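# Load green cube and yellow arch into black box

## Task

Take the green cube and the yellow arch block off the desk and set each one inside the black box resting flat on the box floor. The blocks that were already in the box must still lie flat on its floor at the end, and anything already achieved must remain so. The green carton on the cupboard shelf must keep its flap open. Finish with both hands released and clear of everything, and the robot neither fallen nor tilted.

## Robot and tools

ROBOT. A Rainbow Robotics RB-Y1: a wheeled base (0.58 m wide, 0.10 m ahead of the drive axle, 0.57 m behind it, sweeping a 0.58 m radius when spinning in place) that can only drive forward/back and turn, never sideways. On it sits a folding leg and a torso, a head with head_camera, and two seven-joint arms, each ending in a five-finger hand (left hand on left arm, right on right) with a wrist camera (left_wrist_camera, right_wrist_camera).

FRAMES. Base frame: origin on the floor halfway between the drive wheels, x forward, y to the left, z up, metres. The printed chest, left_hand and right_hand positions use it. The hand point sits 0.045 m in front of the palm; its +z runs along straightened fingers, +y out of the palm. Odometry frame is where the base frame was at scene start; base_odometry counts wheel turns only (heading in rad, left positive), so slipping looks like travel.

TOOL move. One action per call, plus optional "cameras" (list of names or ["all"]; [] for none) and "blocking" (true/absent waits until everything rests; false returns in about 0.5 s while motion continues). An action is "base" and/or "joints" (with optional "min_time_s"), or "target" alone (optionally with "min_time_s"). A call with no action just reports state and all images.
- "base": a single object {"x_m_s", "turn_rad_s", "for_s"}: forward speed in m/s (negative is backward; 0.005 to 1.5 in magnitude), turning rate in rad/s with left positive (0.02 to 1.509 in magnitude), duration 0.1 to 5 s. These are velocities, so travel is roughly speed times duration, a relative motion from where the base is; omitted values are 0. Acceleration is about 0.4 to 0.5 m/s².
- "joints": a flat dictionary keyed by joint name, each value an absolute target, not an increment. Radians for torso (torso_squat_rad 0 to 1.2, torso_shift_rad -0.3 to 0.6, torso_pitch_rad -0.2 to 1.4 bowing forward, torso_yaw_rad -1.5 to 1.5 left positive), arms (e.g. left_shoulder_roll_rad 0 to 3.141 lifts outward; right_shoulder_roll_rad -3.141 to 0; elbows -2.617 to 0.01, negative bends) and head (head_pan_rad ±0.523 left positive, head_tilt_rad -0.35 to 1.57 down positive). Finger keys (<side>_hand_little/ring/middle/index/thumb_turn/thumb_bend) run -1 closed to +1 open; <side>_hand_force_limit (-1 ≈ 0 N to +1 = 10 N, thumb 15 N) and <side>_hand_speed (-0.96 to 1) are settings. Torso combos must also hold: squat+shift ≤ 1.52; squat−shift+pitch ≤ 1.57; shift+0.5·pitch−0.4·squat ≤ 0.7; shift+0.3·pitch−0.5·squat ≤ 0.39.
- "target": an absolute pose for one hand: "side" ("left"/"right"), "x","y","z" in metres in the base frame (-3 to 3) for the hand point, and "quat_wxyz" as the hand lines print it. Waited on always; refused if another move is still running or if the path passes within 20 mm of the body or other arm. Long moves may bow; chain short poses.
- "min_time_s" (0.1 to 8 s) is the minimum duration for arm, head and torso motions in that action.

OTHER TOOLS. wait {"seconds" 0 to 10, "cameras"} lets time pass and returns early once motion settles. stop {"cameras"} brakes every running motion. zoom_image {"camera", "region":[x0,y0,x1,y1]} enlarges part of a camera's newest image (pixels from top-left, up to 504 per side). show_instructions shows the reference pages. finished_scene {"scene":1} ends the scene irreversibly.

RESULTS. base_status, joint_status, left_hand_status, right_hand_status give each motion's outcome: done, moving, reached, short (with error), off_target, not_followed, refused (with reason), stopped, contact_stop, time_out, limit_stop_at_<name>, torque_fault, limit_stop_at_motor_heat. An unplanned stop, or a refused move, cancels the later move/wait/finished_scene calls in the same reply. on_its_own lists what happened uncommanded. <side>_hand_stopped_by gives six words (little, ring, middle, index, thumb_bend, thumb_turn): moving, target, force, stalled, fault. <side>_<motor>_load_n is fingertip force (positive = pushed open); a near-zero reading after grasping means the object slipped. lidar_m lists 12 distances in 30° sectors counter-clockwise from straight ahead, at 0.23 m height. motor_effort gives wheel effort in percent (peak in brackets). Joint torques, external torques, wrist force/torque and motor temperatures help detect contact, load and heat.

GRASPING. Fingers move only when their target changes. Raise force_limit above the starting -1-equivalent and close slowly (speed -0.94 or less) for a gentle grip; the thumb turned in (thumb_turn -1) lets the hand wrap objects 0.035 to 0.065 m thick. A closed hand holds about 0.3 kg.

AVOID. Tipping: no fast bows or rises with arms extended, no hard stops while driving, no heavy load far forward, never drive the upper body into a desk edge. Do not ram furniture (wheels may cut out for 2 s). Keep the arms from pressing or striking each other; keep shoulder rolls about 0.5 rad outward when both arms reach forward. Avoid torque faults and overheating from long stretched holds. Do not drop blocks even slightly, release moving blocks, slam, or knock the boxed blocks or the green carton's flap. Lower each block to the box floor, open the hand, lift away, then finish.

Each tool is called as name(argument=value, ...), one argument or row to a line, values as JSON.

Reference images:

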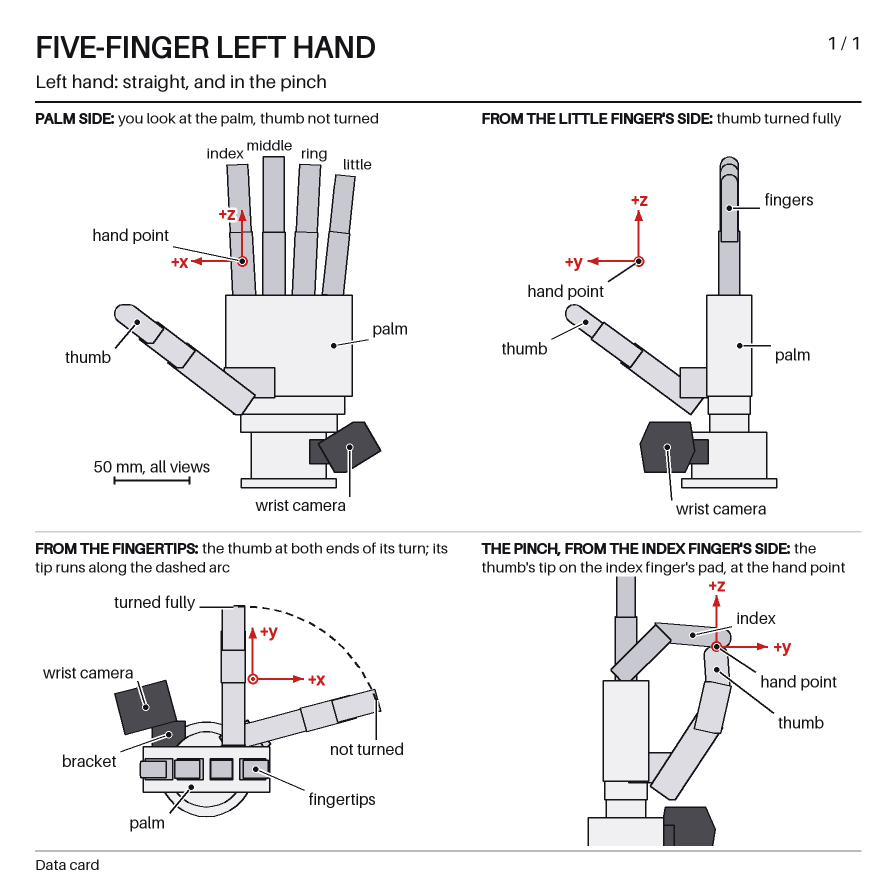

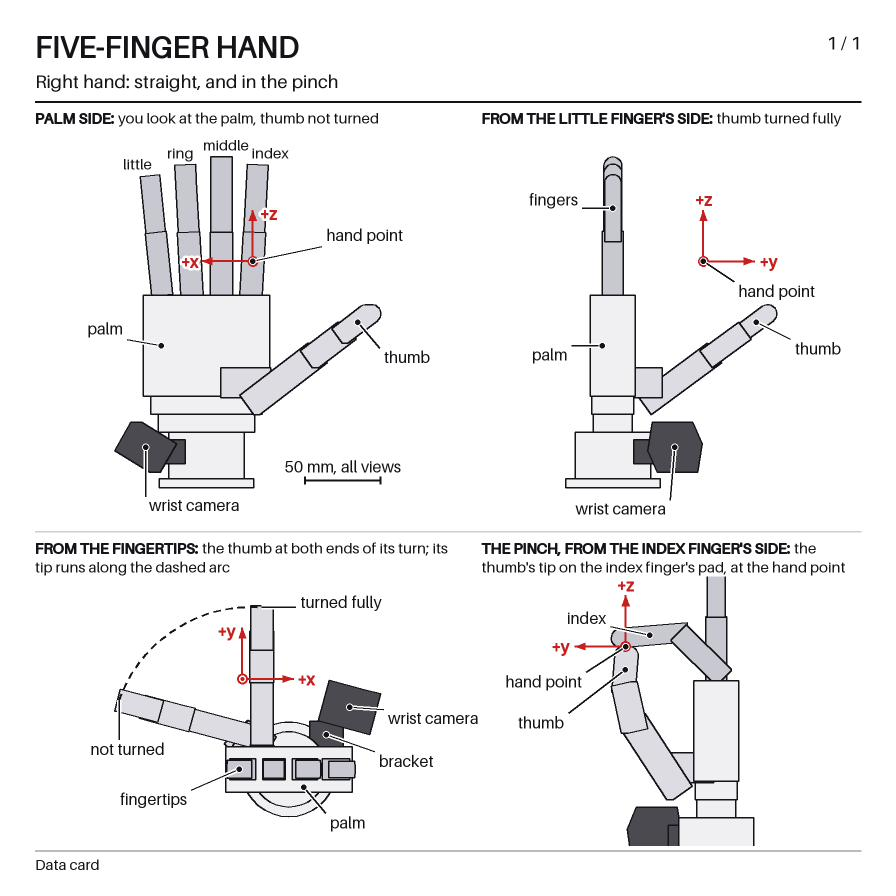

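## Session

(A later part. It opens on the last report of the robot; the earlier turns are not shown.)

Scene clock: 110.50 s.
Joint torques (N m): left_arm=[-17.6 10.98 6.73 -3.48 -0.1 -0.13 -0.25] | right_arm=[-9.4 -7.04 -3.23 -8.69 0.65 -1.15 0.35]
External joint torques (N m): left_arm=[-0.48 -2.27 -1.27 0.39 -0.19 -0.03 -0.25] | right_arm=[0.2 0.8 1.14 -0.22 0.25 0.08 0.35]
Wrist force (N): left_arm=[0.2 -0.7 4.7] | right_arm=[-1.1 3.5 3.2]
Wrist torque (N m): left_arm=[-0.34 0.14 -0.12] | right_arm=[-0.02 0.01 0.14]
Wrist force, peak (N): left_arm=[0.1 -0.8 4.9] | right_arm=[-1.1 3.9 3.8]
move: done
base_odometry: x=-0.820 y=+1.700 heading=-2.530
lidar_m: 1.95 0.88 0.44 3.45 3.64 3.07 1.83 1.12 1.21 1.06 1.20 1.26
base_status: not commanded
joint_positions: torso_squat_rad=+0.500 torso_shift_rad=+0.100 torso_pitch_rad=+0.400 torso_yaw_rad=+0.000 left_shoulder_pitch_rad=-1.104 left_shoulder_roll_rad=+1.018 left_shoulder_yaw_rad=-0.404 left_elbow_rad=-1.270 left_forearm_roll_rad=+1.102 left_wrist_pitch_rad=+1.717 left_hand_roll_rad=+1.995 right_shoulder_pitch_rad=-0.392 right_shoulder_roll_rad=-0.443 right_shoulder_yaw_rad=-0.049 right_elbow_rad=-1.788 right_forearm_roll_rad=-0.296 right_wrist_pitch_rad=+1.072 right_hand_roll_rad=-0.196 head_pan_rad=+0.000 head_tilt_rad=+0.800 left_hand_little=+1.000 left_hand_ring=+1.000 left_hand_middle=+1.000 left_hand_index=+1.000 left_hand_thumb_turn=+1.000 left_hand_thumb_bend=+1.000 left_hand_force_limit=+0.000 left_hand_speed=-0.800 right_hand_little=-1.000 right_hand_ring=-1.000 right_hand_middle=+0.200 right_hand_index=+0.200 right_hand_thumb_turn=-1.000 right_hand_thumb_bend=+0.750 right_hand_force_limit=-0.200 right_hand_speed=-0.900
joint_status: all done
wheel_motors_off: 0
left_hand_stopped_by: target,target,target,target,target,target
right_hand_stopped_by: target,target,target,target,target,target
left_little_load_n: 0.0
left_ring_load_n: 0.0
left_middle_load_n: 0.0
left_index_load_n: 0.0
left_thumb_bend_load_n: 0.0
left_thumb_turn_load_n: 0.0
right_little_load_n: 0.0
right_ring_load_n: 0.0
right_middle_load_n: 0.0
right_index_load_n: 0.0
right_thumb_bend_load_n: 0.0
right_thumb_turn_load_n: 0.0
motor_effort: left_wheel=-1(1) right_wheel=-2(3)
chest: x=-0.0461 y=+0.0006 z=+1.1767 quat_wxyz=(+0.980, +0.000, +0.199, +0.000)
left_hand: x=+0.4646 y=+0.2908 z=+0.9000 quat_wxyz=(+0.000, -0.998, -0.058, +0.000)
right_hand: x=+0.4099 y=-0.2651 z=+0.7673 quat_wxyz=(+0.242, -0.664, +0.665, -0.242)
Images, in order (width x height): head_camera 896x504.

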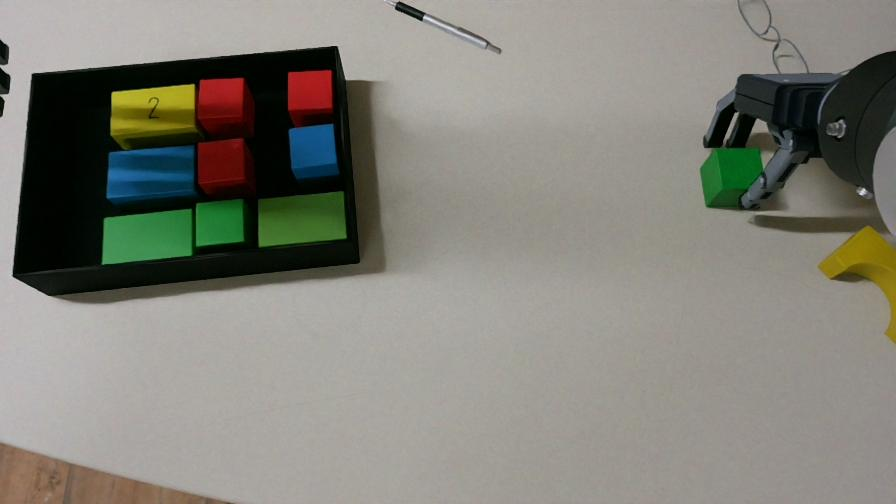

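move(
  joints={"right_hand_index": 0.5, "right_hand_middle": 0.5, "right_hand_thumb_bend": 1, "right_hand_speed": -0.7},
)

move(
  target={"side": "right", "x": 0.41, "y": -0.266, "z": 0.83, "quat_wxyz": [0.2419, -0.6646, 0.6646, -0.2419]},
  min_time_s=1,
)

move(
  target={"side": "right", "x": 0.405, "y": -0.268, "z": 0.83, "quat_wxyz": [0.3265, -0.6272, 0.6272, -0.3265]},
  min_time_s=1,
)

move(
  target={"side": "right", "x": 0.405, "y": -0.268, "z": 0.79, "quat_wxyz": [0.3265, -0.6272, 0.6272, -0.3265]},
  min_time_s=1,
  cameras=["head_camera"],
)

zoom_image(
  camera="head_camera",
  region=[670, 60, 820, 260],
)

Scene clock: 112.30 s.
Joint torques (N m): left_arm=[-17.78 11.22 6.52 -3.37 -0.08 -0.13 -0.21] | right_arm=[-9 -7.67 -3.22 -8.84 0.55 -1.18 0.55]
External joint torques (N m): left_arm=[-0.65 -2.03 -1.49 0.5 -0.16 -0.03 -0.21] | right_arm=[0.6 0.17 1.15 -0.37 0.16 0.06 0.54]
Wrist force (N): left_arm=[0.0 -0.7 4.7] | right_arm=[-1.1 3.4 3.4]
Wrist torque (N m): left_arm=[-0.35 0.18 -0.15] | right_arm=[-0.04 0.01 0.12]
Wrist force, peak (N): left_arm=[0.1 -0.7 4.9] | right_arm=[-1.0 4.0 3.7]
move: done
base_odometry: x=-0.820 y=+1.700 heading=-2.530
lidar_m: 1.95 0.88 0.44 3.45 3.63 3.07 1.84 1.12 1.21 1.06 1.20 1.25
base_status: not commanded
joint_positions: torso_squat_rad=+0.500 torso_shift_rad=+0.100 torso_pitch_rad=+0.400 torso_yaw_rad=+0.000 left_shoulder_pitch_rad=-1.104 left_shoulder_roll_rad=+1.018 left_shoulder_yaw_rad=-0.404 left_elbow_rad=-1.270 left_forearm_roll_rad=+1.102 left_wrist_pitch_rad=+1.717 left_hand_roll_rad=+1.995 right_shoulder_pitch_rad=-0.392 right_shoulder_roll_rad=-0.443 right_shoulder_yaw_rad=-0.049 right_elbow_rad=-1.788 right_forearm_roll_rad=-0.296 right_wrist_pitch_rad=+1.072 right_hand_roll_rad=-0.196 head_pan_rad=+0.000 head_tilt_rad=+0.800 left_hand_little=+1.000 left_hand_ring=+1.000 left_hand_middle=+1.000 left_hand_index=+1.000 left_hand_thumb_turn=+1.000 left_hand_thumb_bend=+1.000 left_hand_force_limit=+0.000 left_hand_speed=-0.800 right_hand_little=-1.000 right_hand_ring=-1.000 right_hand_middle=+0.500 right_hand_index=+0.500 right_hand_thumb_turn=-1.000 right_hand_thumb_bend=+1.000 right_hand_force_limit=-0.200 right_hand_speed=-0.700
joint_status: all done
wheel_motors_off: 0
left_hand_stopped_by: target,target,target,target,target,target
right_hand_stopped_by: target,target,target,target,target,target
left_little_load_n: 0.0
left_ring_load_n: 0.0
left_middle_load_n: 0.0
left_index_load_n: 0.0
left_thumb_bend_load_n: 0.0
left_thumb_turn_load_n: 0.0
right_little_load_n: 0.0
right_ring_load_n: 0.0
right_middle_load_n: 0.0
right_index_load_n: 0.0
right_thumb_bend_load_n: 0.0
right_thumb_turn_load_n: 0.5
motor_effort: left_wheel=-1(1) right_wheel=-3(3)
chest: x=-0.0461 y=+0.0006 z=+1.1767 quat_wxyz=(+0.980, +0.000, +0.199, +0.000)
left_hand: x=+0.4646 y=+0.2908 z=+0.9000 quat_wxyz=(+0.000, -0.998, -0.058, +0.000)
right_hand: x=+0.4099 y=-0.2651 z=+0.7673 quat_wxyz=(+0.242, -0.664, +0.665, -0.242)
pictures: none

Scene clock: 113.63 s.
Joint torques (N m): left_arm=[-17.56 11.19 6.51 -3.44 -0.08 -0.21 -0.29] | right_arm=[-11.02 -9.29 -6.47 -9.03 0.34 -1.07 -0.13]
External joint torques (N m): left_arm=[-0.43 -2.05 -1.5 0.44 -0.17 -0.11 -0.29] | right_arm=[-1.05 -0.78 -1.65 -1.05 -0.11 0.15 -0.13]
Wrist force (N): left_arm=[0.2 -0.6 4.7] | right_arm=[-0.9 3.7 2.7]
Wrist torque (N m): left_arm=[-0.32 0.14 -0.13] | right_arm=[0.04 0.01 -0.01]
Wrist force, peak (N): left_arm=[0.2 -0.8 4.9] | right_arm=[-1.3 4.3 3.8]
move: done
base_odometry: x=-0.820 y=+1.700 heading=-2.530
lidar_m: 1.95 0.88 0.44 3.45 3.63 3.07 1.84 1.11 1.21 1.06 1.20 1.26
base_status: not commanded
joint_positions: torso_squat_rad=+0.500 torso_shift_rad=+0.100 torso_pitch_rad=+0.400 torso_yaw_rad=+0.000 left_shoulder_pitch_rad=-1.104 left_shoulder_roll_rad=+1.018 left_shoulder_yaw_rad=-0.404 left_elbow_rad=-1.270 left_forearm_roll_rad=+1.102 left_wrist_pitch_rad=+1.717 left_hand_roll_rad=+1.995 right_shoulder_pitch_rad=-0.429 right_shoulder_roll_rad=-0.505 right_shoulder_yaw_rad=-0.093 right_elbow_rad=-1.960 right_forearm_roll_rad=-0.351 right_wrist_pitch_rad=+1.283 right_hand_roll_rad=-0.238 head_pan_rad=+0.000 head_tilt_rad=+0.800 left_hand_little=+1.000 left_hand_ring=+1.000 left_hand_middle=+1.000 left_hand_index=+1.000 left_hand_thumb_turn=+1.000 left_hand_thumb_bend=+1.000 left_hand_force_limit=+0.000 left_hand_speed=-0.800 right_hand_little=-1.000 right_hand_ring=-1.000 right_hand_middle=+0.500 right_hand_index=+0.500 right_hand_thumb_turn=-1.000 right_hand_thumb_bend=+1.000 right_hand_force_limit=-0.200 right_hand_speed=-0.700
joint_status: all done
wheel_motors_off: 0
left_hand_stopped_by: target,target,target,target,target,target
right_hand_stopped_by: target,target,target,target,target,target
left_little_load_n: 0.0
left_ring_load_n: 0.0
left_middle_load_n: 0.0
left_index_load_n: 0.0
left_thumb_bend_load_n: 0.0
left_thumb_turn_load_n: 0.0
right_little_load_n: 0.0
right_ring_load_n: 0.0
right_middle_load_n: 0.0
right_index_load_n: 0.0
right_thumb_bend_load_n: 0.0
right_thumb_turn_load_n: 0.0
motor_effort: left_wheel=-1(1) right_wheel=-1(4)
chest: x=-0.0461 y=+0.0006 z=+1.1767 quat_wxyz=(+0.980, +0.000, +0.199, +0.000)
left_hand: x=+0.4646 y=+0.2908 z=+0.9000 quat_wxyz=(+0.000, -0.998, -0.058, +0.000)
right_hand: x=+0.4102 y=-0.2658 z=+0.8289 quat_wxyz=(+0.242, -0.665, +0.664, -0.242)
right_hand_status: reached (checked arc that bows 3 mm and turns the hand up to 1 deg, planned for 1.0 s): 1 mm and 0.1 deg off.
pictures: none

Scene clock: 114.97 s.
Joint torques (N m): left_arm=[-17.68 11.35 6.59 -3.55 -0.02 -0.19 -0.32] | right_arm=[-6.21 -6.15 -6.15 -10.22 0.61 -1.41 0.53]
External joint torques (N m): left_arm=[-0.55 -1.89 -1.42 0.32 -0.11 -0.08 -0.32] | right_arm=[-0.11 0.58 -1.88 -1.45 0.18 0.15 0.53]
Wrist force (N): left_arm=[0.1 -0.7 4.9] | right_arm=[-0.8 4.3 1.9]
Wrist torque (N m): left_arm=[-0.34 0.15 -0.14] | right_arm=[0.07 -0.01 0.15]
Wrist force, peak (N): left_arm=[0.1 -0.7 4.9] | right_arm=[-1.1 4.9 2.7]
move: done
base_odometry: x=-0.820 y=+1.700 heading=-2.530
lidar_m: 1.95 0.89 0.44 3.45 3.64 3.08 1.83 1.12 1.21 1.07 1.20 1.26
base_status: not commanded
joint_positions: torso_squat_rad=+0.500 torso_shift_rad=+0.100 torso_pitch_rad=+0.400 torso_yaw_rad=+0.000 left_shoulder_pitch_rad=-1.104 left_shoulder_roll_rad=+1.018 left_shoulder_yaw_rad=-0.404 left_elbow_rad=-1.270 left_forearm_roll_rad=+1.102 left_wrist_pitch_rad=+1.717 left_hand_roll_rad=+1.995 right_shoulder_pitch_rad=-0.166 right_shoulder_roll_rad=-0.411 right_shoulder_yaw_rad=-0.101 right_elbow_rad=-2.088 right_forearm_roll_rad=-0.242 right_wrist_pitch_rad=+0.897 right_hand_roll_rad=-0.211 head_pan_rad=+0.000 head_tilt_rad=+0.800 left_hand_little=+1.000 left_hand_ring=+1.000 left_hand_middle=+1.000 left_hand_index=+1.000 left_hand_thumb_turn=+1.000 left_hand_thumb_bend=+1.000 left_hand_force_limit=+0.000 left_hand_speed=-0.800 right_hand_little=-1.000 right_hand_ring=-1.000 right_hand_middle=+0.500 right_hand_index=+0.500 right_hand_thumb_turn=-1.000 right_hand_thumb_bend=+1.000 right_hand_force_limit=-0.200 right_hand_speed=-0.700
joint_status: all done
wheel_motors_off: 0
left_hand_stopped_by: target,target,target,target,target,target
right_hand_stopped_by: target,target,target,target,target,target
left_little_load_n: 0.0
left_ring_load_n: 0.0
left_middle_load_n: 0.0
left_index_load_n: 0.0
left_thumb_bend_load_n: 0.0
left_thumb_turn_load_n: 0.0
right_little_load_n: 0.0
right_ring_load_n: 0.0
right_middle_load_n: 0.0
right_index_load_n: 0.0
right_thumb_bend_load_n: 0.0
right_thumb_turn_load_n: 0.0
motor_effort: left_wheel=+0(1) right_wheel=-3(3)
chest: x=-0.0461 y=+0.0006 z=+1.1767 quat_wxyz=(+0.980, +0.000, +0.199, +0.000)
left_hand: x=+0.4646 y=+0.2908 z=+0.9000 quat_wxyz=(+0.000, -0.998, -0.058, +0.000)
right_hand: x=+0.4049 y=-0.2679 z=+0.8298 quat_wxyz=(+0.326, -0.627, +0.627, -0.326)
right_hand_status: reached (checked arc that bows 9 mm and turns the hand up to 15 deg, planned for 1.0 s): 0 mm and 0.0 deg off.
pictures: none

Scene clock: 116.30 s.
Joint torques (N m): left_arm=[-17.39 11.06 6.5 -3.54 -0.07 -0.16 -0.33] | right_arm=[-6.09 -5.5 -2.6 -9.38 0.58 -1.62 0.38]
External joint torques (N m): left_arm=[-0.26 -2.19 -1.51 0.33 -0.16 -0.06 -0.33] | right_arm=[-0.12 0.89 1.39 -0.39 0.2 -0.05 0.38]
Wrist force (N): left_arm=[0.1 -0.8 4.8] | right_arm=[-1.2 4.7 2.2]
Wrist torque (N m): left_arm=[-0.37 0.18 -0.13] | right_arm=[0.12 0.03 0.17]
Wrist force, peak (N): left_arm=[0.0 -0.8 4.9] | right_arm=[-0.8 4.7 2.6]
move: done
base_odometry: x=-0.820 y=+1.700 heading=-2.530
lidar_m: 1.95 0.89 0.44 3.45 3.63 3.07 1.84 1.11 1.21 1.06 1.20 1.26
base_status: not commanded
joint_positions: torso_squat_rad=+0.500 torso_shift_rad=+0.100 torso_pitch_rad=+0.400 torso_yaw_rad=+0.000 left_shoulder_pitch_rad=-1.104 left_shoulder_roll_rad=+1.018 left_shoulder_yaw_rad=-0.404 left_elbow_rad=-1.270 left_forearm_roll_rad=+1.102 left_wrist_pitch_rad=+1.717 left_hand_roll_rad=+1.995 right_shoulder_pitch_rad=-0.155 right_shoulder_roll_rad=-0.375 right_shoulder_yaw_rad=-0.071 right_elbow_rad=-1.957 right_forearm_roll_rad=-0.217 right_wrist_pitch_rad=+0.753 right_hand_roll_rad=-0.182 head_pan_rad=+0.000 head_tilt_rad=+0.800 left_hand_little=+1.000 left_hand_ring=+1.000 left_hand_middle=+1.000 left_hand_index=+1.000 left_hand_thumb_turn=+1.000 left_hand_thumb_bend=+1.000 left_hand_force_limit=+0.000 left_hand_speed=-0.800 right_hand_little=-1.000 right_hand_ring=-1.000 right_hand_middle=+0.500 right_hand_index=+0.500 right_hand_thumb_turn=-1.000 right_hand_thumb_bend=+1.000 right_hand_force_limit=-0.200 right_hand_speed=-0.700
joint_status: all done
wheel_motors_off: 0
left_hand_stopped_by: target,target,target,target,target,target
right_hand_stopped_by: target,target,target,target,target,target
left_little_load_n: 0.0
left_ring_load_n: 0.0
left_middle_load_n: 0.0
left_index_load_n: 0.0
left_thumb_bend_load_n: 0.0
left_thumb_turn_load_n: 0.0
right_little_load_n: 0.0
right_ring_load_n: 0.5
right_middle_load_n: 0.0
right_index_load_n: 0.0
right_thumb_bend_load_n: 0.0
right_thumb_turn_load_n: 0.5
motor_effort: left_wheel=-1(1) right_wheel=-2(3)
chest: x=-0.0461 y=+0.0006 z=+1.1767 quat_wxyz=(+0.980, +0.000, +0.199, +0.000)
left_hand: x=+0.4646 y=+0.2908 z=+0.9000 quat_wxyz=(+0.000, -0.998, -0.058, +0.000)
right_hand: x=+0.4048 y=-0.2682 z=+0.7903 quat_wxyz=(+0.326, -0.627, +0.627, -0.327)
right_hand_status: reached (checked arc that bows 2 mm and turns the hand up to 0 deg, planned for 1.0 s): 0 mm and 0.0 deg off.
Images, in order (width x height): head_camera 896x504.

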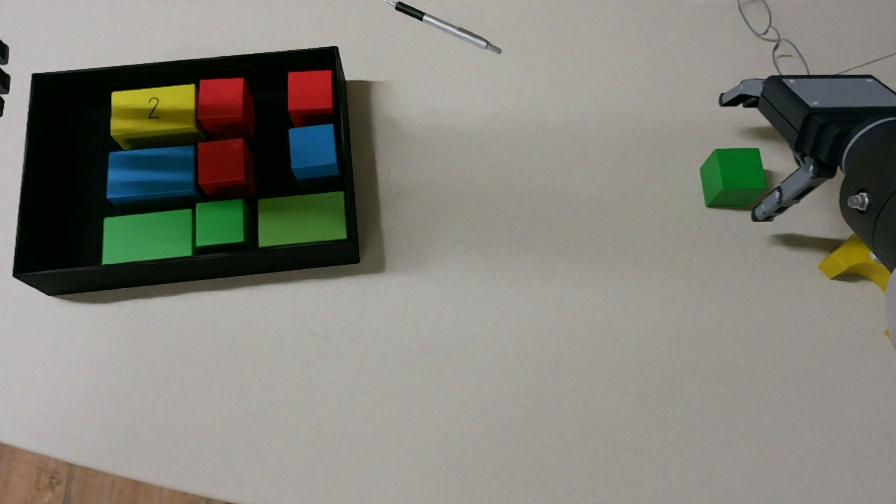

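Scaled by 2.520.

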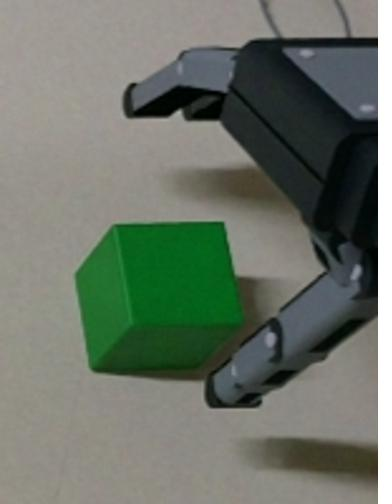

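move(
  target={"side": "right", "x": 0.406, "y": -0.264, "z": 0.77, "quat_wxyz": [0.3265, -0.6272, 0.6272, -0.3265]},
  min_time_s=1,
)

move(
  joints={"right_hand_index": 0.15, "right_hand_middle": 0.15, "right_hand_thumb_bend": 0.75, "right_hand_speed": -0.85, "right_hand_force_limit": -0.5},
  cameras=["head_camera"],
)

zoom_image(
  camera="head_camera",
  region=[670, 60, 820, 260],
)

Scene clock: 118.17 s.
Joint torques (N m): left_arm=[-17.55 11.43 6.77 -3.59 -0.02 -0.14 -0.24] | right_arm=[-7.14 -5.29 -2.25 -9.32 0.55 -1.8 0.53]
External joint torques (N m): left_arm=[-0.42 -1.82 -1.24 0.28 -0.11 -0.04 -0.24] | right_arm=[-1.09 0.8 1.48 -0.27 0.2 -0.22 0.53]
Wrist force (N): left_arm=[0.1 -0.7 4.8] | right_arm=[-0.6 4.3 2.3]
Wrist torque (N m): left_arm=[-0.34 0.17 -0.14] | right_arm=[0.05 -0.07 0.18]
Wrist force, peak (N): left_arm=[0.1 -0.8 4.9] | right_arm=[-0.8 5.0 2.2]
move: done
base_odometry: x=-0.820 y=+1.700 heading=-2.530
lidar_m: 1.95 0.89 0.44 3.46 3.64 3.07 1.83 1.12 1.21 1.06 1.20 1.25
base_status: not commanded
joint_positions: torso_squat_rad=+0.500 torso_shift_rad=+0.100 torso_pitch_rad=+0.400 torso_yaw_rad=+0.000 left_shoulder_pitch_rad=-1.104 left_shoulder_roll_rad=+1.018 left_shoulder_yaw_rad=-0.404 left_elbow_rad=-1.270 left_forearm_roll_rad=+1.102 left_wrist_pitch_rad=+1.717 left_hand_roll_rad=+1.995 right_shoulder_pitch_rad=-0.163 right_shoulder_roll_rad=-0.350 right_shoulder_yaw_rad=-0.054 right_elbow_rad=-1.882 right_forearm_roll_rad=-0.194 right_wrist_pitch_rad=+0.684 right_hand_roll_rad=-0.172 head_pan_rad=+0.000 head_tilt_rad=+0.800 left_hand_little=+1.000 left_hand_ring=+1.000 left_hand_middle=+1.000 left_hand_index=+1.000 left_hand_thumb_turn=+1.000 left_hand_thumb_bend=+1.000 left_hand_force_limit=+0.000 left_hand_speed=-0.800 right_hand_little=-1.000 right_hand_ring=-1.000 right_hand_middle=+0.500 right_hand_index=+0.500 right_hand_thumb_turn=-1.000 right_hand_thumb_bend=+1.000 right_hand_force_limit=-0.200 right_hand_speed=-0.700
joint_status: all done
wheel_motors_off: 0
left_hand_stopped_by: target,target,target,target,target,target
right_hand_stopped_by: target,target,target,target,target,target
left_little_load_n: -0.5
left_ring_load_n: 0.0
left_middle_load_n: 0.0
left_index_load_n: 0.0
left_thumb_bend_load_n: 0.0
left_thumb_turn_load_n: 0.0
right_little_load_n: 0.0
right_ring_load_n: 0.0
right_middle_load_n: 0.0
right_index_load_n: 0.0
right_thumb_bend_load_n: 0.0
right_thumb_turn_load_n: 0.0
motor_effort: left_wheel=-1(1) right_wheel=-2(3)
chest: x=-0.0461 y=+0.0006 z=+1.1767 quat_wxyz=(+0.980, +0.000, +0.199, +0.000)
left_hand: x=+0.4646 y=+0.2908 z=+0.9000 quat_wxyz=(+0.000, -0.998, -0.058, +0.000)
right_hand: x=+0.4059 y=-0.2642 z=+0.7700 quat_wxyz=(+0.326, -0.627, +0.627, -0.327)
right_hand_status: reached (checked arc that bows 2 mm and turns the hand up to 0 deg, planned for 1.0 s): 0 mm and 0.0 deg off.
pictures: none

Scene clock: 119.80 s.
Joint torques (N m): left_arm=[-17.68 11.39 6.59 -3.64 -0.08 -0.11 -0.19] | right_arm=[-7.24 -5.61 -2.5 -9.31 0.75 -1.58 0.47]
External joint torques (N m): left_arm=[-0.55 -1.86 -1.42 0.24 -0.17 -0.01 -0.19] | right_arm=[-1.18 0.47 1.24 -0.26 0.39 -0.01 0.46]
Wrist force (N): left_arm=[0.1 -0.6 4.8] | right_arm=[-0.7 4.5 1.9]
Wrist torque (N m): left_arm=[-0.33 0.17 -0.15] | right_arm=[0.12 -0.03 0.18]
Wrist force, peak (N): left_arm=[0.2 -0.7 4.9] | right_arm=[-0.7 5.1 2.2]
move: done
base_odometry: x=-0.820 y=+1.700 heading=-2.530
lidar_m: 1.95 0.89 0.44 3.45 3.63 3.08 1.83 1.12 1.21 1.06 1.19 1.25
base_status: not commanded
joint_positions: torso_squat_rad=+0.500 torso_shift_rad=+0.100 torso_pitch_rad=+0.400 torso_yaw_rad=+0.000 left_shoulder_pitch_rad=-1.104 left_shoulder_roll_rad=+1.018 left_shoulder_yaw_rad=-0.404 left_elbow_rad=-1.270 left_forearm_roll_rad=+1.102 left_wrist_pitch_rad=+1.717 left_hand_roll_rad=+1.995 right_shoulder_pitch_rad=-0.163 right_shoulder_roll_rad=-0.350 right_shoulder_yaw_rad=-0.054 right_elbow_rad=-1.882 right_forearm_roll_rad=-0.194 right_wrist_pitch_rad=+0.684 right_hand_roll_rad=-0.172 head_pan_rad=+0.000 head_tilt_rad=+0.800 left_hand_little=+1.000 left_hand_ring=+1.000 left_hand_middle=+1.000 left_hand_index=+1.000 left_hand_thumb_turn=+1.000 left_hand_thumb_bend=+1.000 left_hand_force_limit=+0.000 left_hand_speed=-0.800 right_hand_little=-1.000 right_hand_ring=-1.000 right_hand_middle=+0.150 right_hand_index=+0.150 right_hand_thumb_turn=-1.000 right_hand_thumb_bend=+0.750 right_hand_force_limit=-0.500 right_hand_speed=-0.850
joint_status: all done
wheel_motors_off: 0
left_hand_stopped_by: target,target,target,target,target,target
right_hand_stopped_by: target,target,target,target,target,target
left_little_load_n: 0.0
left_ring_load_n: 0.0
left_middle_load_n: 0.0
left_index_load_n: 0.0
left_thumb_bend_load_n: 0.0
left_thumb_turn_load_n: 0.0
right_little_load_n: 0.0
right_ring_load_n: 0.0
right_middle_load_n: 0.0
right_index_load_n: 0.0
right_thumb_bend_load_n: 0.0
right_thumb_turn_load_n: 0.0
motor_effort: left_wheel=-1(1) right_wheel=-2(3)
chest: x=-0.0461 y=+0.0006 z=+1.1767 quat_wxyz=(+0.980, +0.000, +0.199, +0.000)
left_hand: x=+0.4646 y=+0.2908 z=+0.9000 quat_wxyz=(+0.000, -0.998, -0.058, +0.000)
right_hand: x=+0.4059 y=-0.2642 z=+0.7700 quat_wxyz=(+0.326, -0.627, +0.627, -0.327)
Images, in order (width x height): head_camera 896x504.

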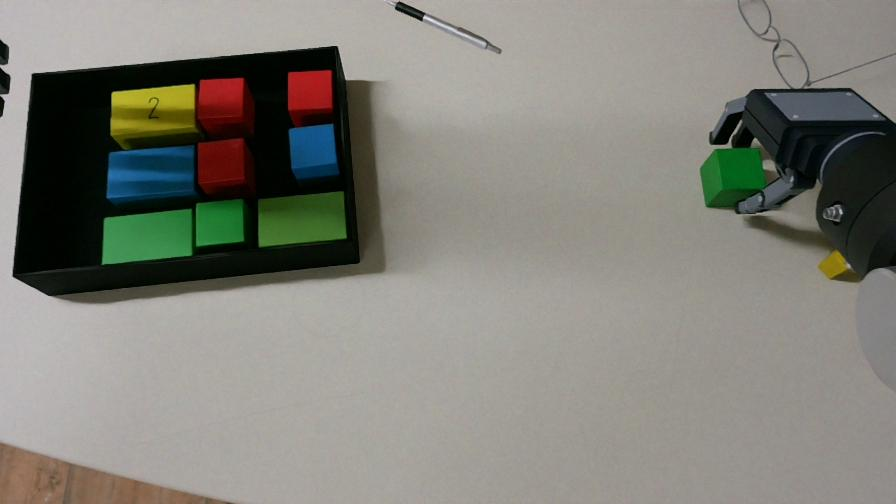

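Scaled by 2.520.

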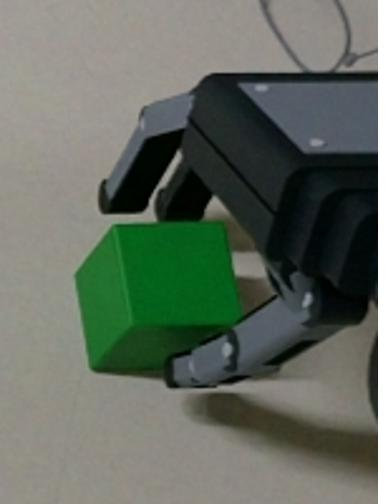

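move(
  joints={"right_hand_index": -0.3, "right_hand_middle": -0.3, "right_hand_thumb_bend": 0.1, "right_hand_speed": -0.94, "right_hand_force_limit": -0.3},
  cameras=["head_camera"],
)

zoom_image(
  camera="head_camera",
  region=[670, 60, 820, 260],
)

Scene clock: 122.90 s.
Joint torques (N m): left_arm=[-17.68 11.34 6.6 -3.63 -0.01 -0.21 -0.21] | right_arm=[-6.61 -5.16 -2.7 -9.28 0.58 -1.31 0.44]
External joint torques (N m): left_arm=[-0.55 -1.9 -1.4 0.25 -0.1 -0.11 -0.21] | right_arm=[-0.55 0.92 1.04 -0.24 0.23 0.27 0.43]
Wrist force (N): left_arm=[0.3 -0.7 4.8] | right_arm=[-1.2 3.7 1.7]
Wrist torque (N m): left_arm=[-0.34 0.12 -0.13] | right_arm=[0.09 -0.01 0.17]
Wrist force, peak (N): left_arm=[0.1 -0.8 4.9] | right_arm=[-0.9 4.9 2.2]
move: off_target
base_odometry: x=-0.820 y=+1.700 heading=-2.530
lidar_m: 1.95 0.89 0.44 3.46 3.64 3.07 1.83 1.12 1.20 1.06 1.20 1.25
base_status: not commanded
joint_positions: torso_squat_rad=+0.500 torso_shift_rad=+0.100 torso_pitch_rad=+0.400 torso_yaw_rad=+0.000 left_shoulder_pitch_rad=-1.104 left_shoulder_roll_rad=+1.018 left_shoulder_yaw_rad=-0.404 left_elbow_rad=-1.270 left_forearm_roll_rad=+1.102 left_wrist_pitch_rad=+1.717 left_hand_roll_rad=+1.995 right_shoulder_pitch_rad=-0.163 right_shoulder_roll_rad=-0.350 right_shoulder_yaw_rad=-0.054 right_elbow_rad=-1.882 right_forearm_roll_rad=-0.194 right_wrist_pitch_rad=+0.684 right_hand_roll_rad=-0.172 head_pan_rad=+0.000 head_tilt_rad=+0.800 left_hand_little=+1.000 left_hand_ring=+1.000 left_hand_middle=+1.000 left_hand_index=+1.000 left_hand_thumb_turn=+1.000 left_hand_thumb_bend=+1.000 left_hand_force_limit=+0.000 left_hand_speed=-0.800 right_hand_little=-1.000 right_hand_ring=-1.000 right_hand_middle=-0.006 right_hand_index=-0.035 right_hand_thumb_turn=-1.000 right_hand_thumb_bend=+0.664 right_hand_force_limit=-0.300 right_hand_speed=-0.940
joint_status: right_hand_middle off_target (ended at -0.006, target -0.300); right_hand_index off_target (ended at -0.035, target -0.300); right_hand_thumb_bend off_target (ended at +0.664, target +0.100); the others done
wheel_motors_off: 0
left_hand_stopped_by: target,target,target,target,target,target
right_hand_stopped_by: target,target,force,force,force,target
left_little_load_n: 0.0
left_ring_load_n: 0.0
left_middle_load_n: 0.0
left_index_load_n: 0.0
left_thumb_bend_load_n: -0.5
left_thumb_turn_load_n: 0.0
right_little_load_n: 0.0
right_ring_load_n: 0.0
right_middle_load_n: 2.5
right_index_load_n: 3.5
right_thumb_bend_load_n: 7.0
right_thumb_turn_load_n: -1.0
motor_effort: left_wheel=-1(1) right_wheel=-2(3)
chest: x=-0.0461 y=+0.0006 z=+1.1767 quat_wxyz=(+0.980, +0.000, +0.199, +0.000)
left_hand: x=+0.4646 y=+0.2908 z=+0.9000 quat_wxyz=(+0.000, -0.998, -0.058, +0.000)
right_hand: x=+0.4059 y=-0.2642 z=+0.7700 quat_wxyz=(+0.326, -0.627, +0.627, -0.327)
Images, in order (width x height): head_camera 896x504.

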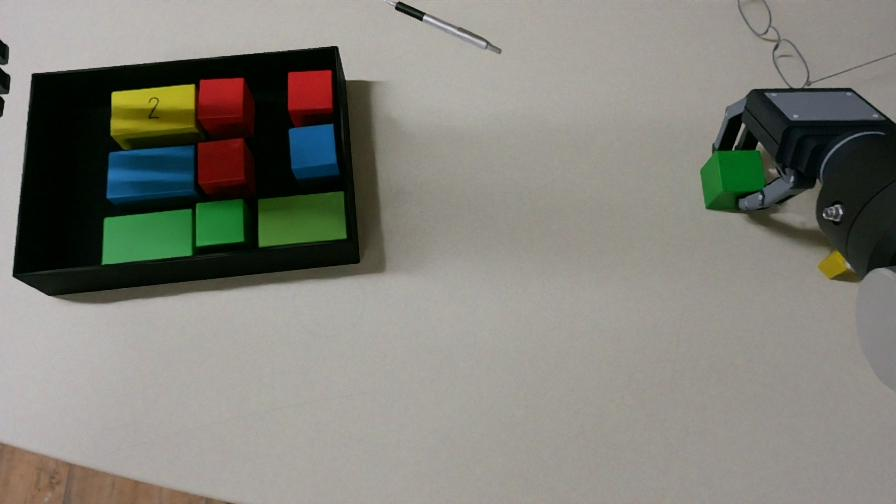

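Scaled by 2.520.

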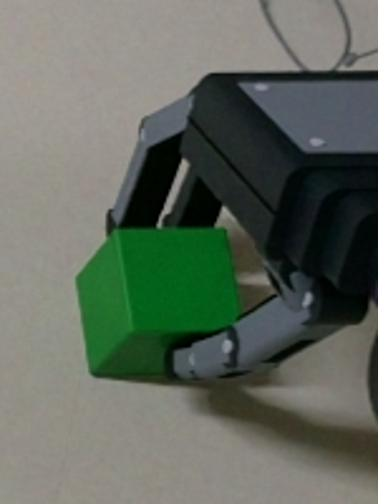

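move(
  target={"side": "left", "x": 0.4707, "y": 0.2534, "z": 0.90, "quat_wxyz": [0, 0.9983, 0.0574, 0]},
  min_time_s=1,
  cameras=["head_camera", "left_wrist_camera"],
)

Scene clock: 126.60 s.
Joint torques (N m): left_arm=[-18.34 9.97 6.41 -4.75 -0.2 0.3 0.42] | right_arm=[-7.21 -5.3 -1.76 -9.21 0.69 -1.61 0.32]
External joint torques (N m): left_arm=[-0.43 -2.08 -1.51 -0.66 -0.28 0.4 0.42] | right_arm=[-1.16 0.78 1.97 -0.17 0.33 -0.04 0.31]
Wrist force (N): left_arm=[0.2 -0.7 4.8] | right_arm=[-1.6 3.1 1.1]
Wrist torque (N m): left_arm=[-0.35 0.15 0.00] | right_arm=[0.06 0.07 0.15]
Wrist force, peak (N): left_arm=[0.1 -0.7 4.9] | right_arm=[-1.4 4.3 1.8]
move: done
base_odometry: x=-0.820 y=+1.700 heading=-2.530
lidar_m: 1.95 0.88 0.44 3.45 3.64 3.07 1.83 1.11 1.21 1.06 1.20 1.26
base_status: not commanded
joint_positions: torso_squat_rad=+0.500 torso_shift_rad=+0.100 torso_pitch_rad=+0.400 torso_yaw_rad=+0.000 left_shoulder_pitch_rad=-1.152 left_shoulder_roll_rad=+0.953 left_shoulder_yaw_rad=-0.437 left_elbow_rad=-1.289 left_forearm_roll_rad=+1.074 left_wrist_pitch_rad=+1.741 left_hand_roll_rad=+2.076 right_shoulder_pitch_rad=-0.163 right_shoulder_roll_rad=-0.350 right_shoulder_yaw_rad=-0.054 right_elbow_rad=-1.882 right_forearm_roll_rad=-0.194 right_wrist_pitch_rad=+0.684 right_hand_roll_rad=-0.172 head_pan_rad=+0.000 head_tilt_rad=+0.800 left_hand_little=+1.000 left_hand_ring=+1.000 left_hand_middle=+1.000 left_hand_index=+1.000 left_hand_thumb_turn=+1.000 left_hand_thumb_bend=+1.000 left_hand_force_limit=+0.000 left_hand_speed=-0.800 right_hand_little=-1.000 right_hand_ring=-1.000 right_hand_middle=-0.006 right_hand_index=-0.035 right_hand_thumb_turn=-1.000 right_hand_thumb_bend=+0.664 right_hand_force_limit=-0.300 right_hand_speed=-0.940
joint_status: all done
wheel_motors_off: 0
left_hand_stopped_by: target,target,target,target,target,target
right_hand_stopped_by: target,target,force,force,force,target
left_little_load_n: 0.0
left_ring_load_n: 0.0
left_middle_load_n: 0.0
left_index_load_n: 0.0
left_thumb_bend_load_n: 0.0
left_thumb_turn_load_n: 0.5
right_little_load_n: 0.0
right_ring_load_n: 0.0
right_middle_load_n: 2.5
right_index_load_n: 3.5
right_thumb_bend_load_n: 7.0
right_thumb_turn_load_n: -1.0
motor_effort: left_wheel=-1(1) right_wheel=-2(3)
chest: x=-0.0461 y=+0.0006 z=+1.1767 quat_wxyz=(+0.980, +0.000, +0.199, +0.000)
left_hand: x=+0.4707 y=+0.2536 z=+0.9000 quat_wxyz=(+0.000, -0.998, -0.058, +0.000)
left_hand_status: reached (checked arc that bows 1 mm and turns the hand up to 0 deg, planned for 1.0 s): 0 mm and 0.0 deg off.
right_hand: x=+0.4059 y=-0.2642 z=+0.7701 quat_wxyz=(+0.326, -0.627, +0.627, -0.327)
Images, in order (width x height): head_camera 896x504, left_wrist_camera 504x504.

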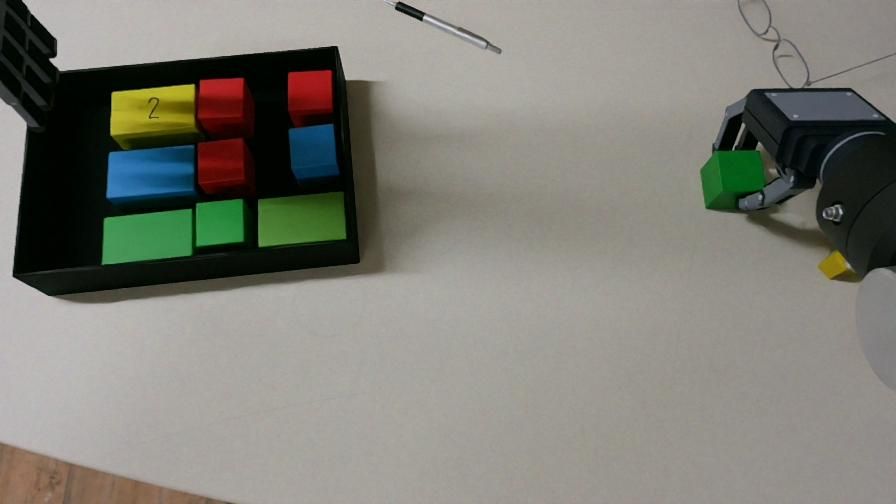

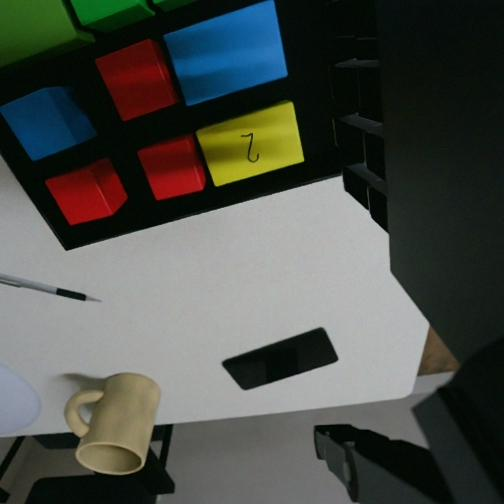

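zoom_image(
  camera="head_camera",
  region=[0, 0, 150, 150],
)

zoom_image(
  camera="left_wrist_camera",
  region=[150, 0, 400, 250],
)

Scaled by 3.360.

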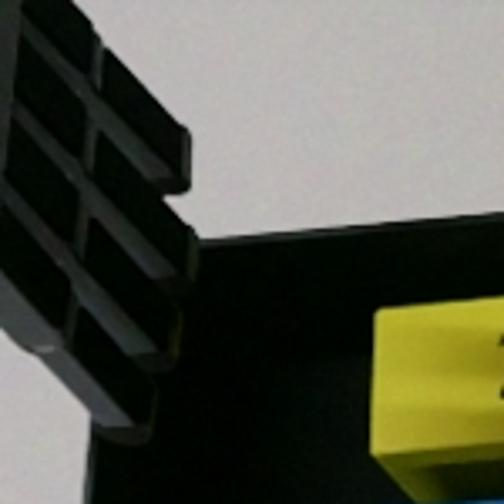

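Scaled by 2.016.

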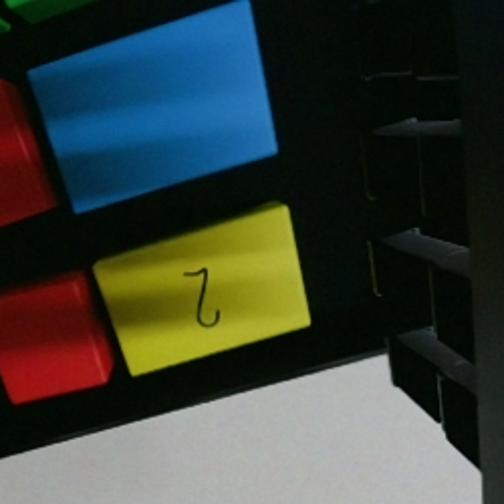

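move(
  target={"side": "left", "x": 0.4707, "y": 0.2534, "z": 0.865, "quat_wxyz": [0, 0.9983, 0.0574, 0]},
  min_time_s=1,
  cameras=["head_camera", "left_wrist_camera"],
)

zoom_image(
  camera="head_camera",
  region=[0, 0, 150, 150],
)

zoom_image(
  camera="left_wrist_camera",
  region=[150, 0, 400, 250],
)

Scene clock: 132.37 s.
Joint torques (N m): left_arm=[-16.43 9.74 6.17 -3.71 -0.19 -0.34 -0.3] | right_arm=[-7.03 -5.25 -2.01 -9.39 0.55 -1.35 0.65]
External joint torques (N m): left_arm=[1.4 -2.27 -1.52 0.59 -0.28 -0.24 -0.3] | right_arm=[-0.97 0.83 1.73 -0.35 0.2 0.23 0.64]
Wrist force (N): left_arm=[0.1 -0.8 4.8] | right_arm=[-1.4 3.0 1.0]
Wrist torque (N m): left_arm=[-0.37 0.15 -0.13] | right_arm=[0.06 -0.01 0.16]
Wrist force, peak (N): left_arm=[0.1 -0.8 5.0] | right_arm=[-0.8 4.1 2.0]
move: done
base_odometry: x=-0.820 y=+1.700 heading=-2.530
lidar_m: 1.95 0.89 0.44 3.45 3.64 3.08 1.83 1.11 1.20 1.06 1.20 1.25
base_status: not commanded
joint_positions: torso_squat_rad=+0.500 torso_shift_rad=+0.100 torso_pitch_rad=+0.400 torso_yaw_rad=+0.000 left_shoulder_pitch_rad=-1.116 left_shoulder_roll_rad=+0.914 left_shoulder_yaw_rad=-0.461 left_elbow_rad=-1.239 left_forearm_roll_rad=+1.038 left_wrist_pitch_rad=+1.661 left_hand_roll_rad=+2.050 right_shoulder_pitch_rad=-0.163 right_shoulder_roll_rad=-0.350 right_shoulder_yaw_rad=-0.054 right_elbow_rad=-1.882 right_forearm_roll_rad=-0.194 right_wrist_pitch_rad=+0.684 right_hand_roll_rad=-0.172 head_pan_rad=+0.000 head_tilt_rad=+0.800 left_hand_little=+1.000 left_hand_ring=+1.000 left_hand_middle=+1.000 left_hand_index=+1.000 left_hand_thumb_turn=+1.000 left_hand_thumb_bend=+1.000 left_hand_force_limit=+0.000 left_hand_speed=-0.800 right_hand_little=-1.000 right_hand_ring=-1.000 right_hand_middle=-0.006 right_hand_index=-0.035 right_hand_thumb_turn=-1.000 right_hand_thumb_bend=+0.664 right_hand_force_limit=-0.300 right_hand_speed=-0.940
joint_status: all done
wheel_motors_off: 0
left_hand_stopped_by: target,target,target,target,target,target
right_hand_stopped_by: target,target,force,force,force,target
left_little_load_n: 0.0
left_ring_load_n: 0.0
left_middle_load_n: 0.0
left_index_load_n: 0.0
left_thumb_bend_load_n: 0.0
left_thumb_turn_load_n: 0.0
right_little_load_n: 0.0
right_ring_load_n: 0.0
right_middle_load_n: 2.5
right_index_load_n: 3.5
right_thumb_bend_load_n: 7.0
right_thumb_turn_load_n: -1.0
motor_effort: left_wheel=-1(1) right_wheel=-2(3)
chest: x=-0.0461 y=+0.0006 z=+1.1767 quat_wxyz=(+0.980, +0.000, +0.199, +0.000)
left_hand: x=+0.4707 y=+0.2535 z=+0.8653 quat_wxyz=(+0.000, -0.998, -0.058, +0.000)
left_hand_status: reached (checked arc that bows 1 mm and turns the hand up to 0 deg, planned for 1.0 s): 0 mm and 0.1 deg off.
right_hand: x=+0.4059 y=-0.2642 z=+0.7701 quat_wxyz=(+0.326, -0.627, +0.627, -0.327)
Images, in order (width x height): head_camera 896x504, left_wrist_camera 504x504.

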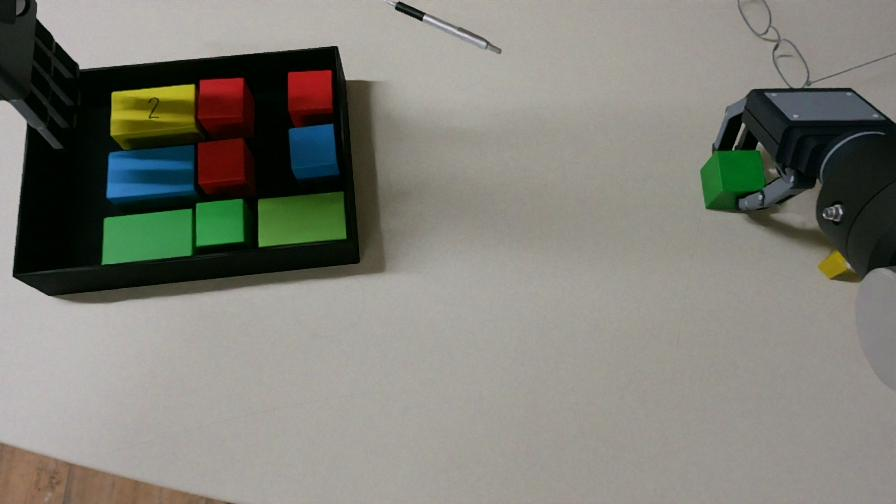

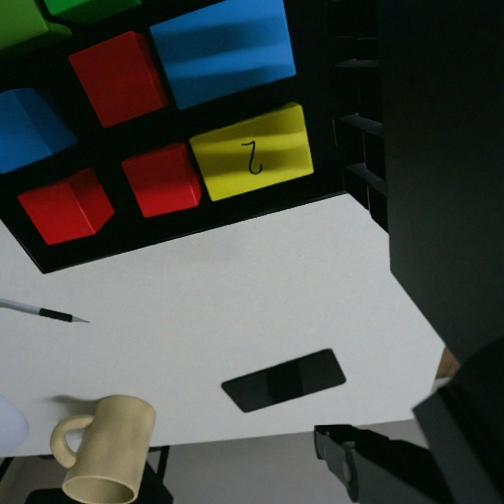

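Scaled by 3.360.

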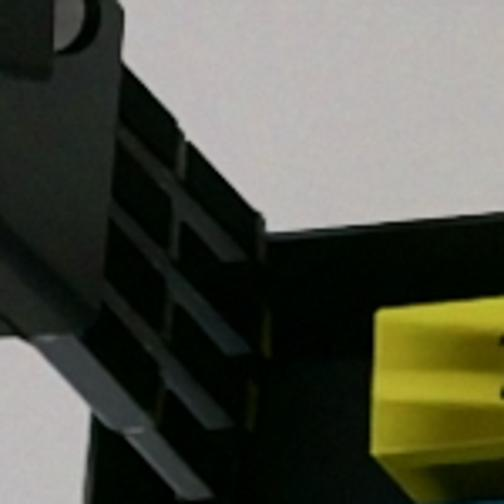

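Scaled by 2.016.

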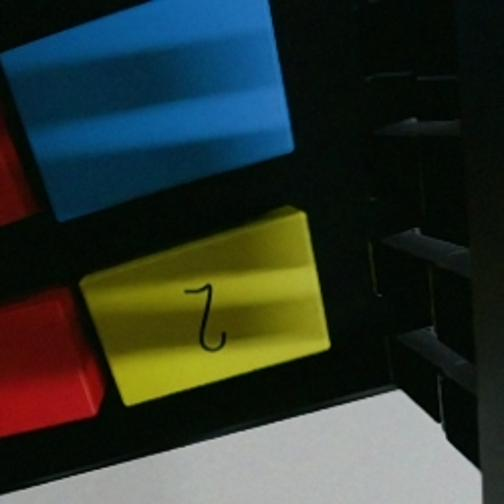

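move(
  target={"side": "left", "x": 0.4707, "y": 0.2534, "z": 0.84, "quat_wxyz": [0, 0.9983, 0.0574, 0]},
  min_time_s=1,
)

move(
  target={"side": "left", "x": 0.4707, "y": 0.2534, "z": 0.825, "quat_wxyz": [0, 0.9983, 0.0574, 0]},
  min_time_s=1,
  cameras=["head_camera", "left_wrist_camera"],
)

zoom_image(
  camera="head_camera",
  region=[0, 0, 200, 200],
)

zoom_image(
  camera="left_wrist_camera",
  region=[150, 0, 400, 250],
)

Scene clock: 134.67 s.
Joint torques (N m): left_arm=[-16.4 9.69 6 -3.76 -0.2 -0.3 -0.26] | right_arm=[-6.62 -5.64 -1.72 -9.33 0.52 -1.32 0.33]
External joint torques (N m): left_arm=[1.41 -2.23 -1.43 0.66 -0.29 -0.19 -0.26] | right_arm=[-0.57 0.45 2.02 -0.28 0.17 0.25 0.32]
Wrist force (N): left_arm=[0.1 -0.6 4.7] | right_arm=[-1.4 3.5 1.2]
Wrist torque (N m): left_arm=[-0.33 0.15 -0.15] | right_arm=[0.11 0.02 0.13]
Wrist force, peak (N): left_arm=[0.2 -0.8 5.0] | right_arm=[-1.1 4.1 1.4]
move: done
base_odometry: x=-0.820 y=+1.700 heading=-2.530
lidar_m: 1.95 0.88 0.44 3.46 3.64 3.07 1.83 1.12 1.21 1.06 1.19 1.26
base_status: not commanded
joint_positions: torso_squat_rad=+0.500 torso_shift_rad=+0.100 torso_pitch_rad=+0.400 torso_yaw_rad=+0.000 left_shoulder_pitch_rad=-1.097 left_shoulder_roll_rad=+0.882 left_shoulder_yaw_rad=-0.479 left_elbow_rad=-1.187 left_forearm_roll_rad=+1.013 left_wrist_pitch_rad=+1.602 left_hand_roll_rad=+2.027 right_shoulder_pitch_rad=-0.163 right_shoulder_roll_rad=-0.350 right_shoulder_yaw_rad=-0.054 right_elbow_rad=-1.882 right_forearm_roll_rad=-0.194 right_wrist_pitch_rad=+0.684 right_hand_roll_rad=-0.172 head_pan_rad=+0.000 head_tilt_rad=+0.800 left_hand_little=+1.000 left_hand_ring=+1.000 left_hand_middle=+1.000 left_hand_index=+1.000 left_hand_thumb_turn=+1.000 left_hand_thumb_bend=+1.000 left_hand_force_limit=+0.000 left_hand_speed=-0.800 right_hand_little=-1.000 right_hand_ring=-1.000 right_hand_middle=-0.006 right_hand_index=-0.035 right_hand_thumb_turn=-1.000 right_hand_thumb_bend=+0.664 right_hand_force_limit=-0.300 right_hand_speed=-0.940
joint_status: all done
wheel_motors_off: 0
left_hand_stopped_by: target,target,target,target,target,target
right_hand_stopped_by: target,target,force,force,force,target
left_little_load_n: 0.0
left_ring_load_n: 0.0
left_middle_load_n: 0.0
left_index_load_n: 0.0
left_thumb_bend_load_n: 0.0
left_thumb_turn_load_n: 0.0
right_little_load_n: 0.0
right_ring_load_n: 0.0
right_middle_load_n: 2.5
right_index_load_n: 3.5
right_thumb_bend_load_n: 7.0
right_thumb_turn_load_n: -1.0
motor_effort: left_wheel=-1(1) right_wheel=-2(3)
chest: x=-0.0461 y=+0.0006 z=+1.1767 quat_wxyz=(+0.980, +0.000, +0.199, +0.000)
left_hand: x=+0.4708 y=+0.2535 z=+0.8403 quat_wxyz=(+0.000, -0.998, -0.058, +0.000)
left_hand_status: reached (checked arc that bows 1 mm and turns the hand up to 0 deg, planned for 1.0 s): 0 mm and 0.0 deg off.
right_hand: x=+0.4059 y=-0.2642 z=+0.7701 quat_wxyz=(+0.326, -0.627, +0.627, -0.327)
pictures: none

Scene clock: 136.00 s.
Joint torques (N m): left_arm=[-16.21 9.39 5.7 -3.83 -0.25 -0.28 -0.24] | right_arm=[-6.57 -4.94 -1.99 -9.35 0.61 -1.33 0.41]
External joint torques (N m): left_arm=[1.57 -2.46 -1.57 0.65 -0.34 -0.18 -0.24] | right_arm=[-0.51 1.14 1.74 -0.31 0.25 0.25 0.41]
Wrist force (N): left_arm=[0.2 -0.6 4.7] | right_arm=[-1.3 3.2 1.4]
Wrist torque (N m): left_arm=[-0.32 0.13 -0.14] | right_arm=[0.07 -0.01 0.11]
Wrist force, peak (N): left_arm=[0.1 -0.6 5.1] | right_arm=[-1.2 4.2 1.8]
move: done
base_odometry: x=-0.820 y=+1.700 heading=-2.530
lidar_m: 1.95 0.89 0.44 3.45 3.64 3.07 1.83 1.11 1.21 1.06 1.20 1.25
base_status: not commanded
joint_positions: torso_squat_rad=+0.500 torso_shift_rad=+0.100 torso_pitch_rad=+0.400 torso_yaw_rad=+0.000 left_shoulder_pitch_rad=-1.086 left_shoulder_roll_rad=+0.863 left_shoulder_yaw_rad=-0.489 left_elbow_rad=-1.158 left_forearm_roll_rad=+0.999 left_wrist_pitch_rad=+1.567 left_hand_roll_rad=+2.014 right_shoulder_pitch_rad=-0.163 right_shoulder_roll_rad=-0.350 right_shoulder_yaw_rad=-0.054 right_elbow_rad=-1.882 right_forearm_roll_rad=-0.194 right_wrist_pitch_rad=+0.684 right_hand_roll_rad=-0.172 head_pan_rad=+0.000 head_tilt_rad=+0.800 left_hand_little=+1.000 left_hand_ring=+1.000 left_hand_middle=+1.000 left_hand_index=+1.000 left_hand_thumb_turn=+1.000 left_hand_thumb_bend=+1.000 left_hand_force_limit=+0.000 left_hand_speed=-0.800 right_hand_little=-1.000 right_hand_ring=-1.000 right_hand_middle=-0.006 right_hand_index=-0.035 right_hand_thumb_turn=-1.000 right_hand_thumb_bend=+0.664 right_hand_force_limit=-0.300 right_hand_speed=-0.940
joint_status: all done
wheel_motors_off: 0
left_hand_stopped_by: target,target,target,target,target,target
right_hand_stopped_by: target,target,force,force,force,target
left_little_load_n: 0.0
left_ring_load_n: 0.0
left_middle_load_n: 0.0
left_index_load_n: 0.0
left_thumb_bend_load_n: 0.0
left_thumb_turn_load_n: 0.0
right_little_load_n: 0.0
right_ring_load_n: 0.0
right_middle_load_n: 2.5
right_index_load_n: 3.5
right_thumb_bend_load_n: 6.5
right_thumb_turn_load_n: -1.0
motor_effort: left_wheel=-1(1) right_wheel=-1(3)
chest: x=-0.0461 y=+0.0006 z=+1.1767 quat_wxyz=(+0.980, +0.000, +0.199, +0.000)
left_hand: x=+0.4701 y=+0.2536 z=+0.8258 quat_wxyz=(+0.000, -0.998, -0.057, +0.000)
left_hand_status: reached (checked arc that bows 0 mm and turns the hand up to 0 deg, planned for 1.0 s): 1 mm and 0.1 deg off.
right_hand: x=+0.4059 y=-0.2642 z=+0.7701 quat_wxyz=(+0.326, -0.627, +0.627, -0.327)
Images, in order (width x height): head_camera 896x504, left_wrist_camera 504x504.

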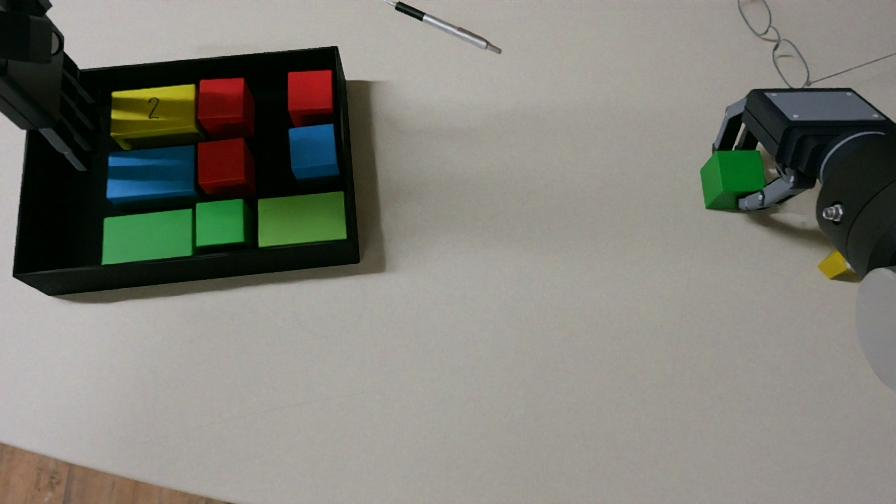

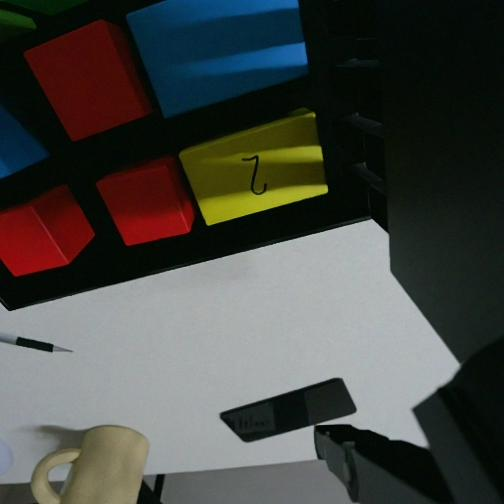

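Scaled by 2.520.

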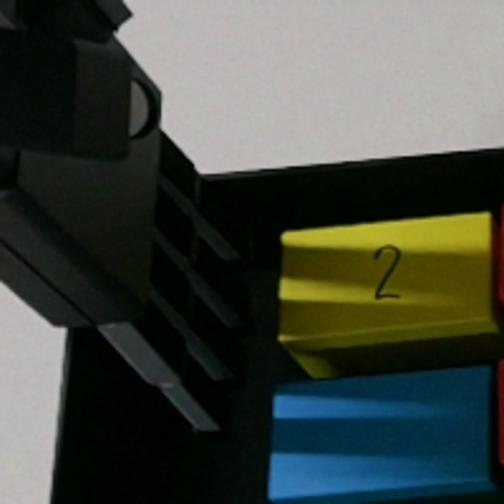

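Scaled by 2.016.

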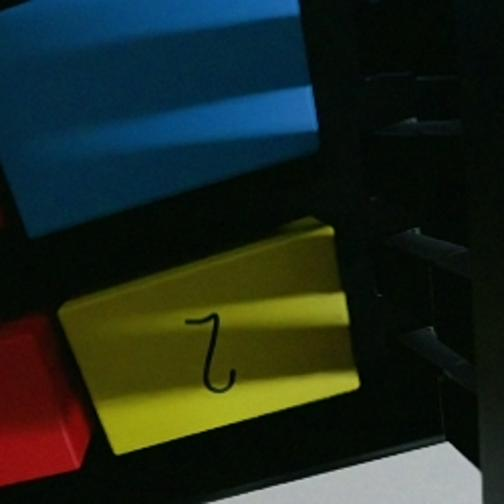

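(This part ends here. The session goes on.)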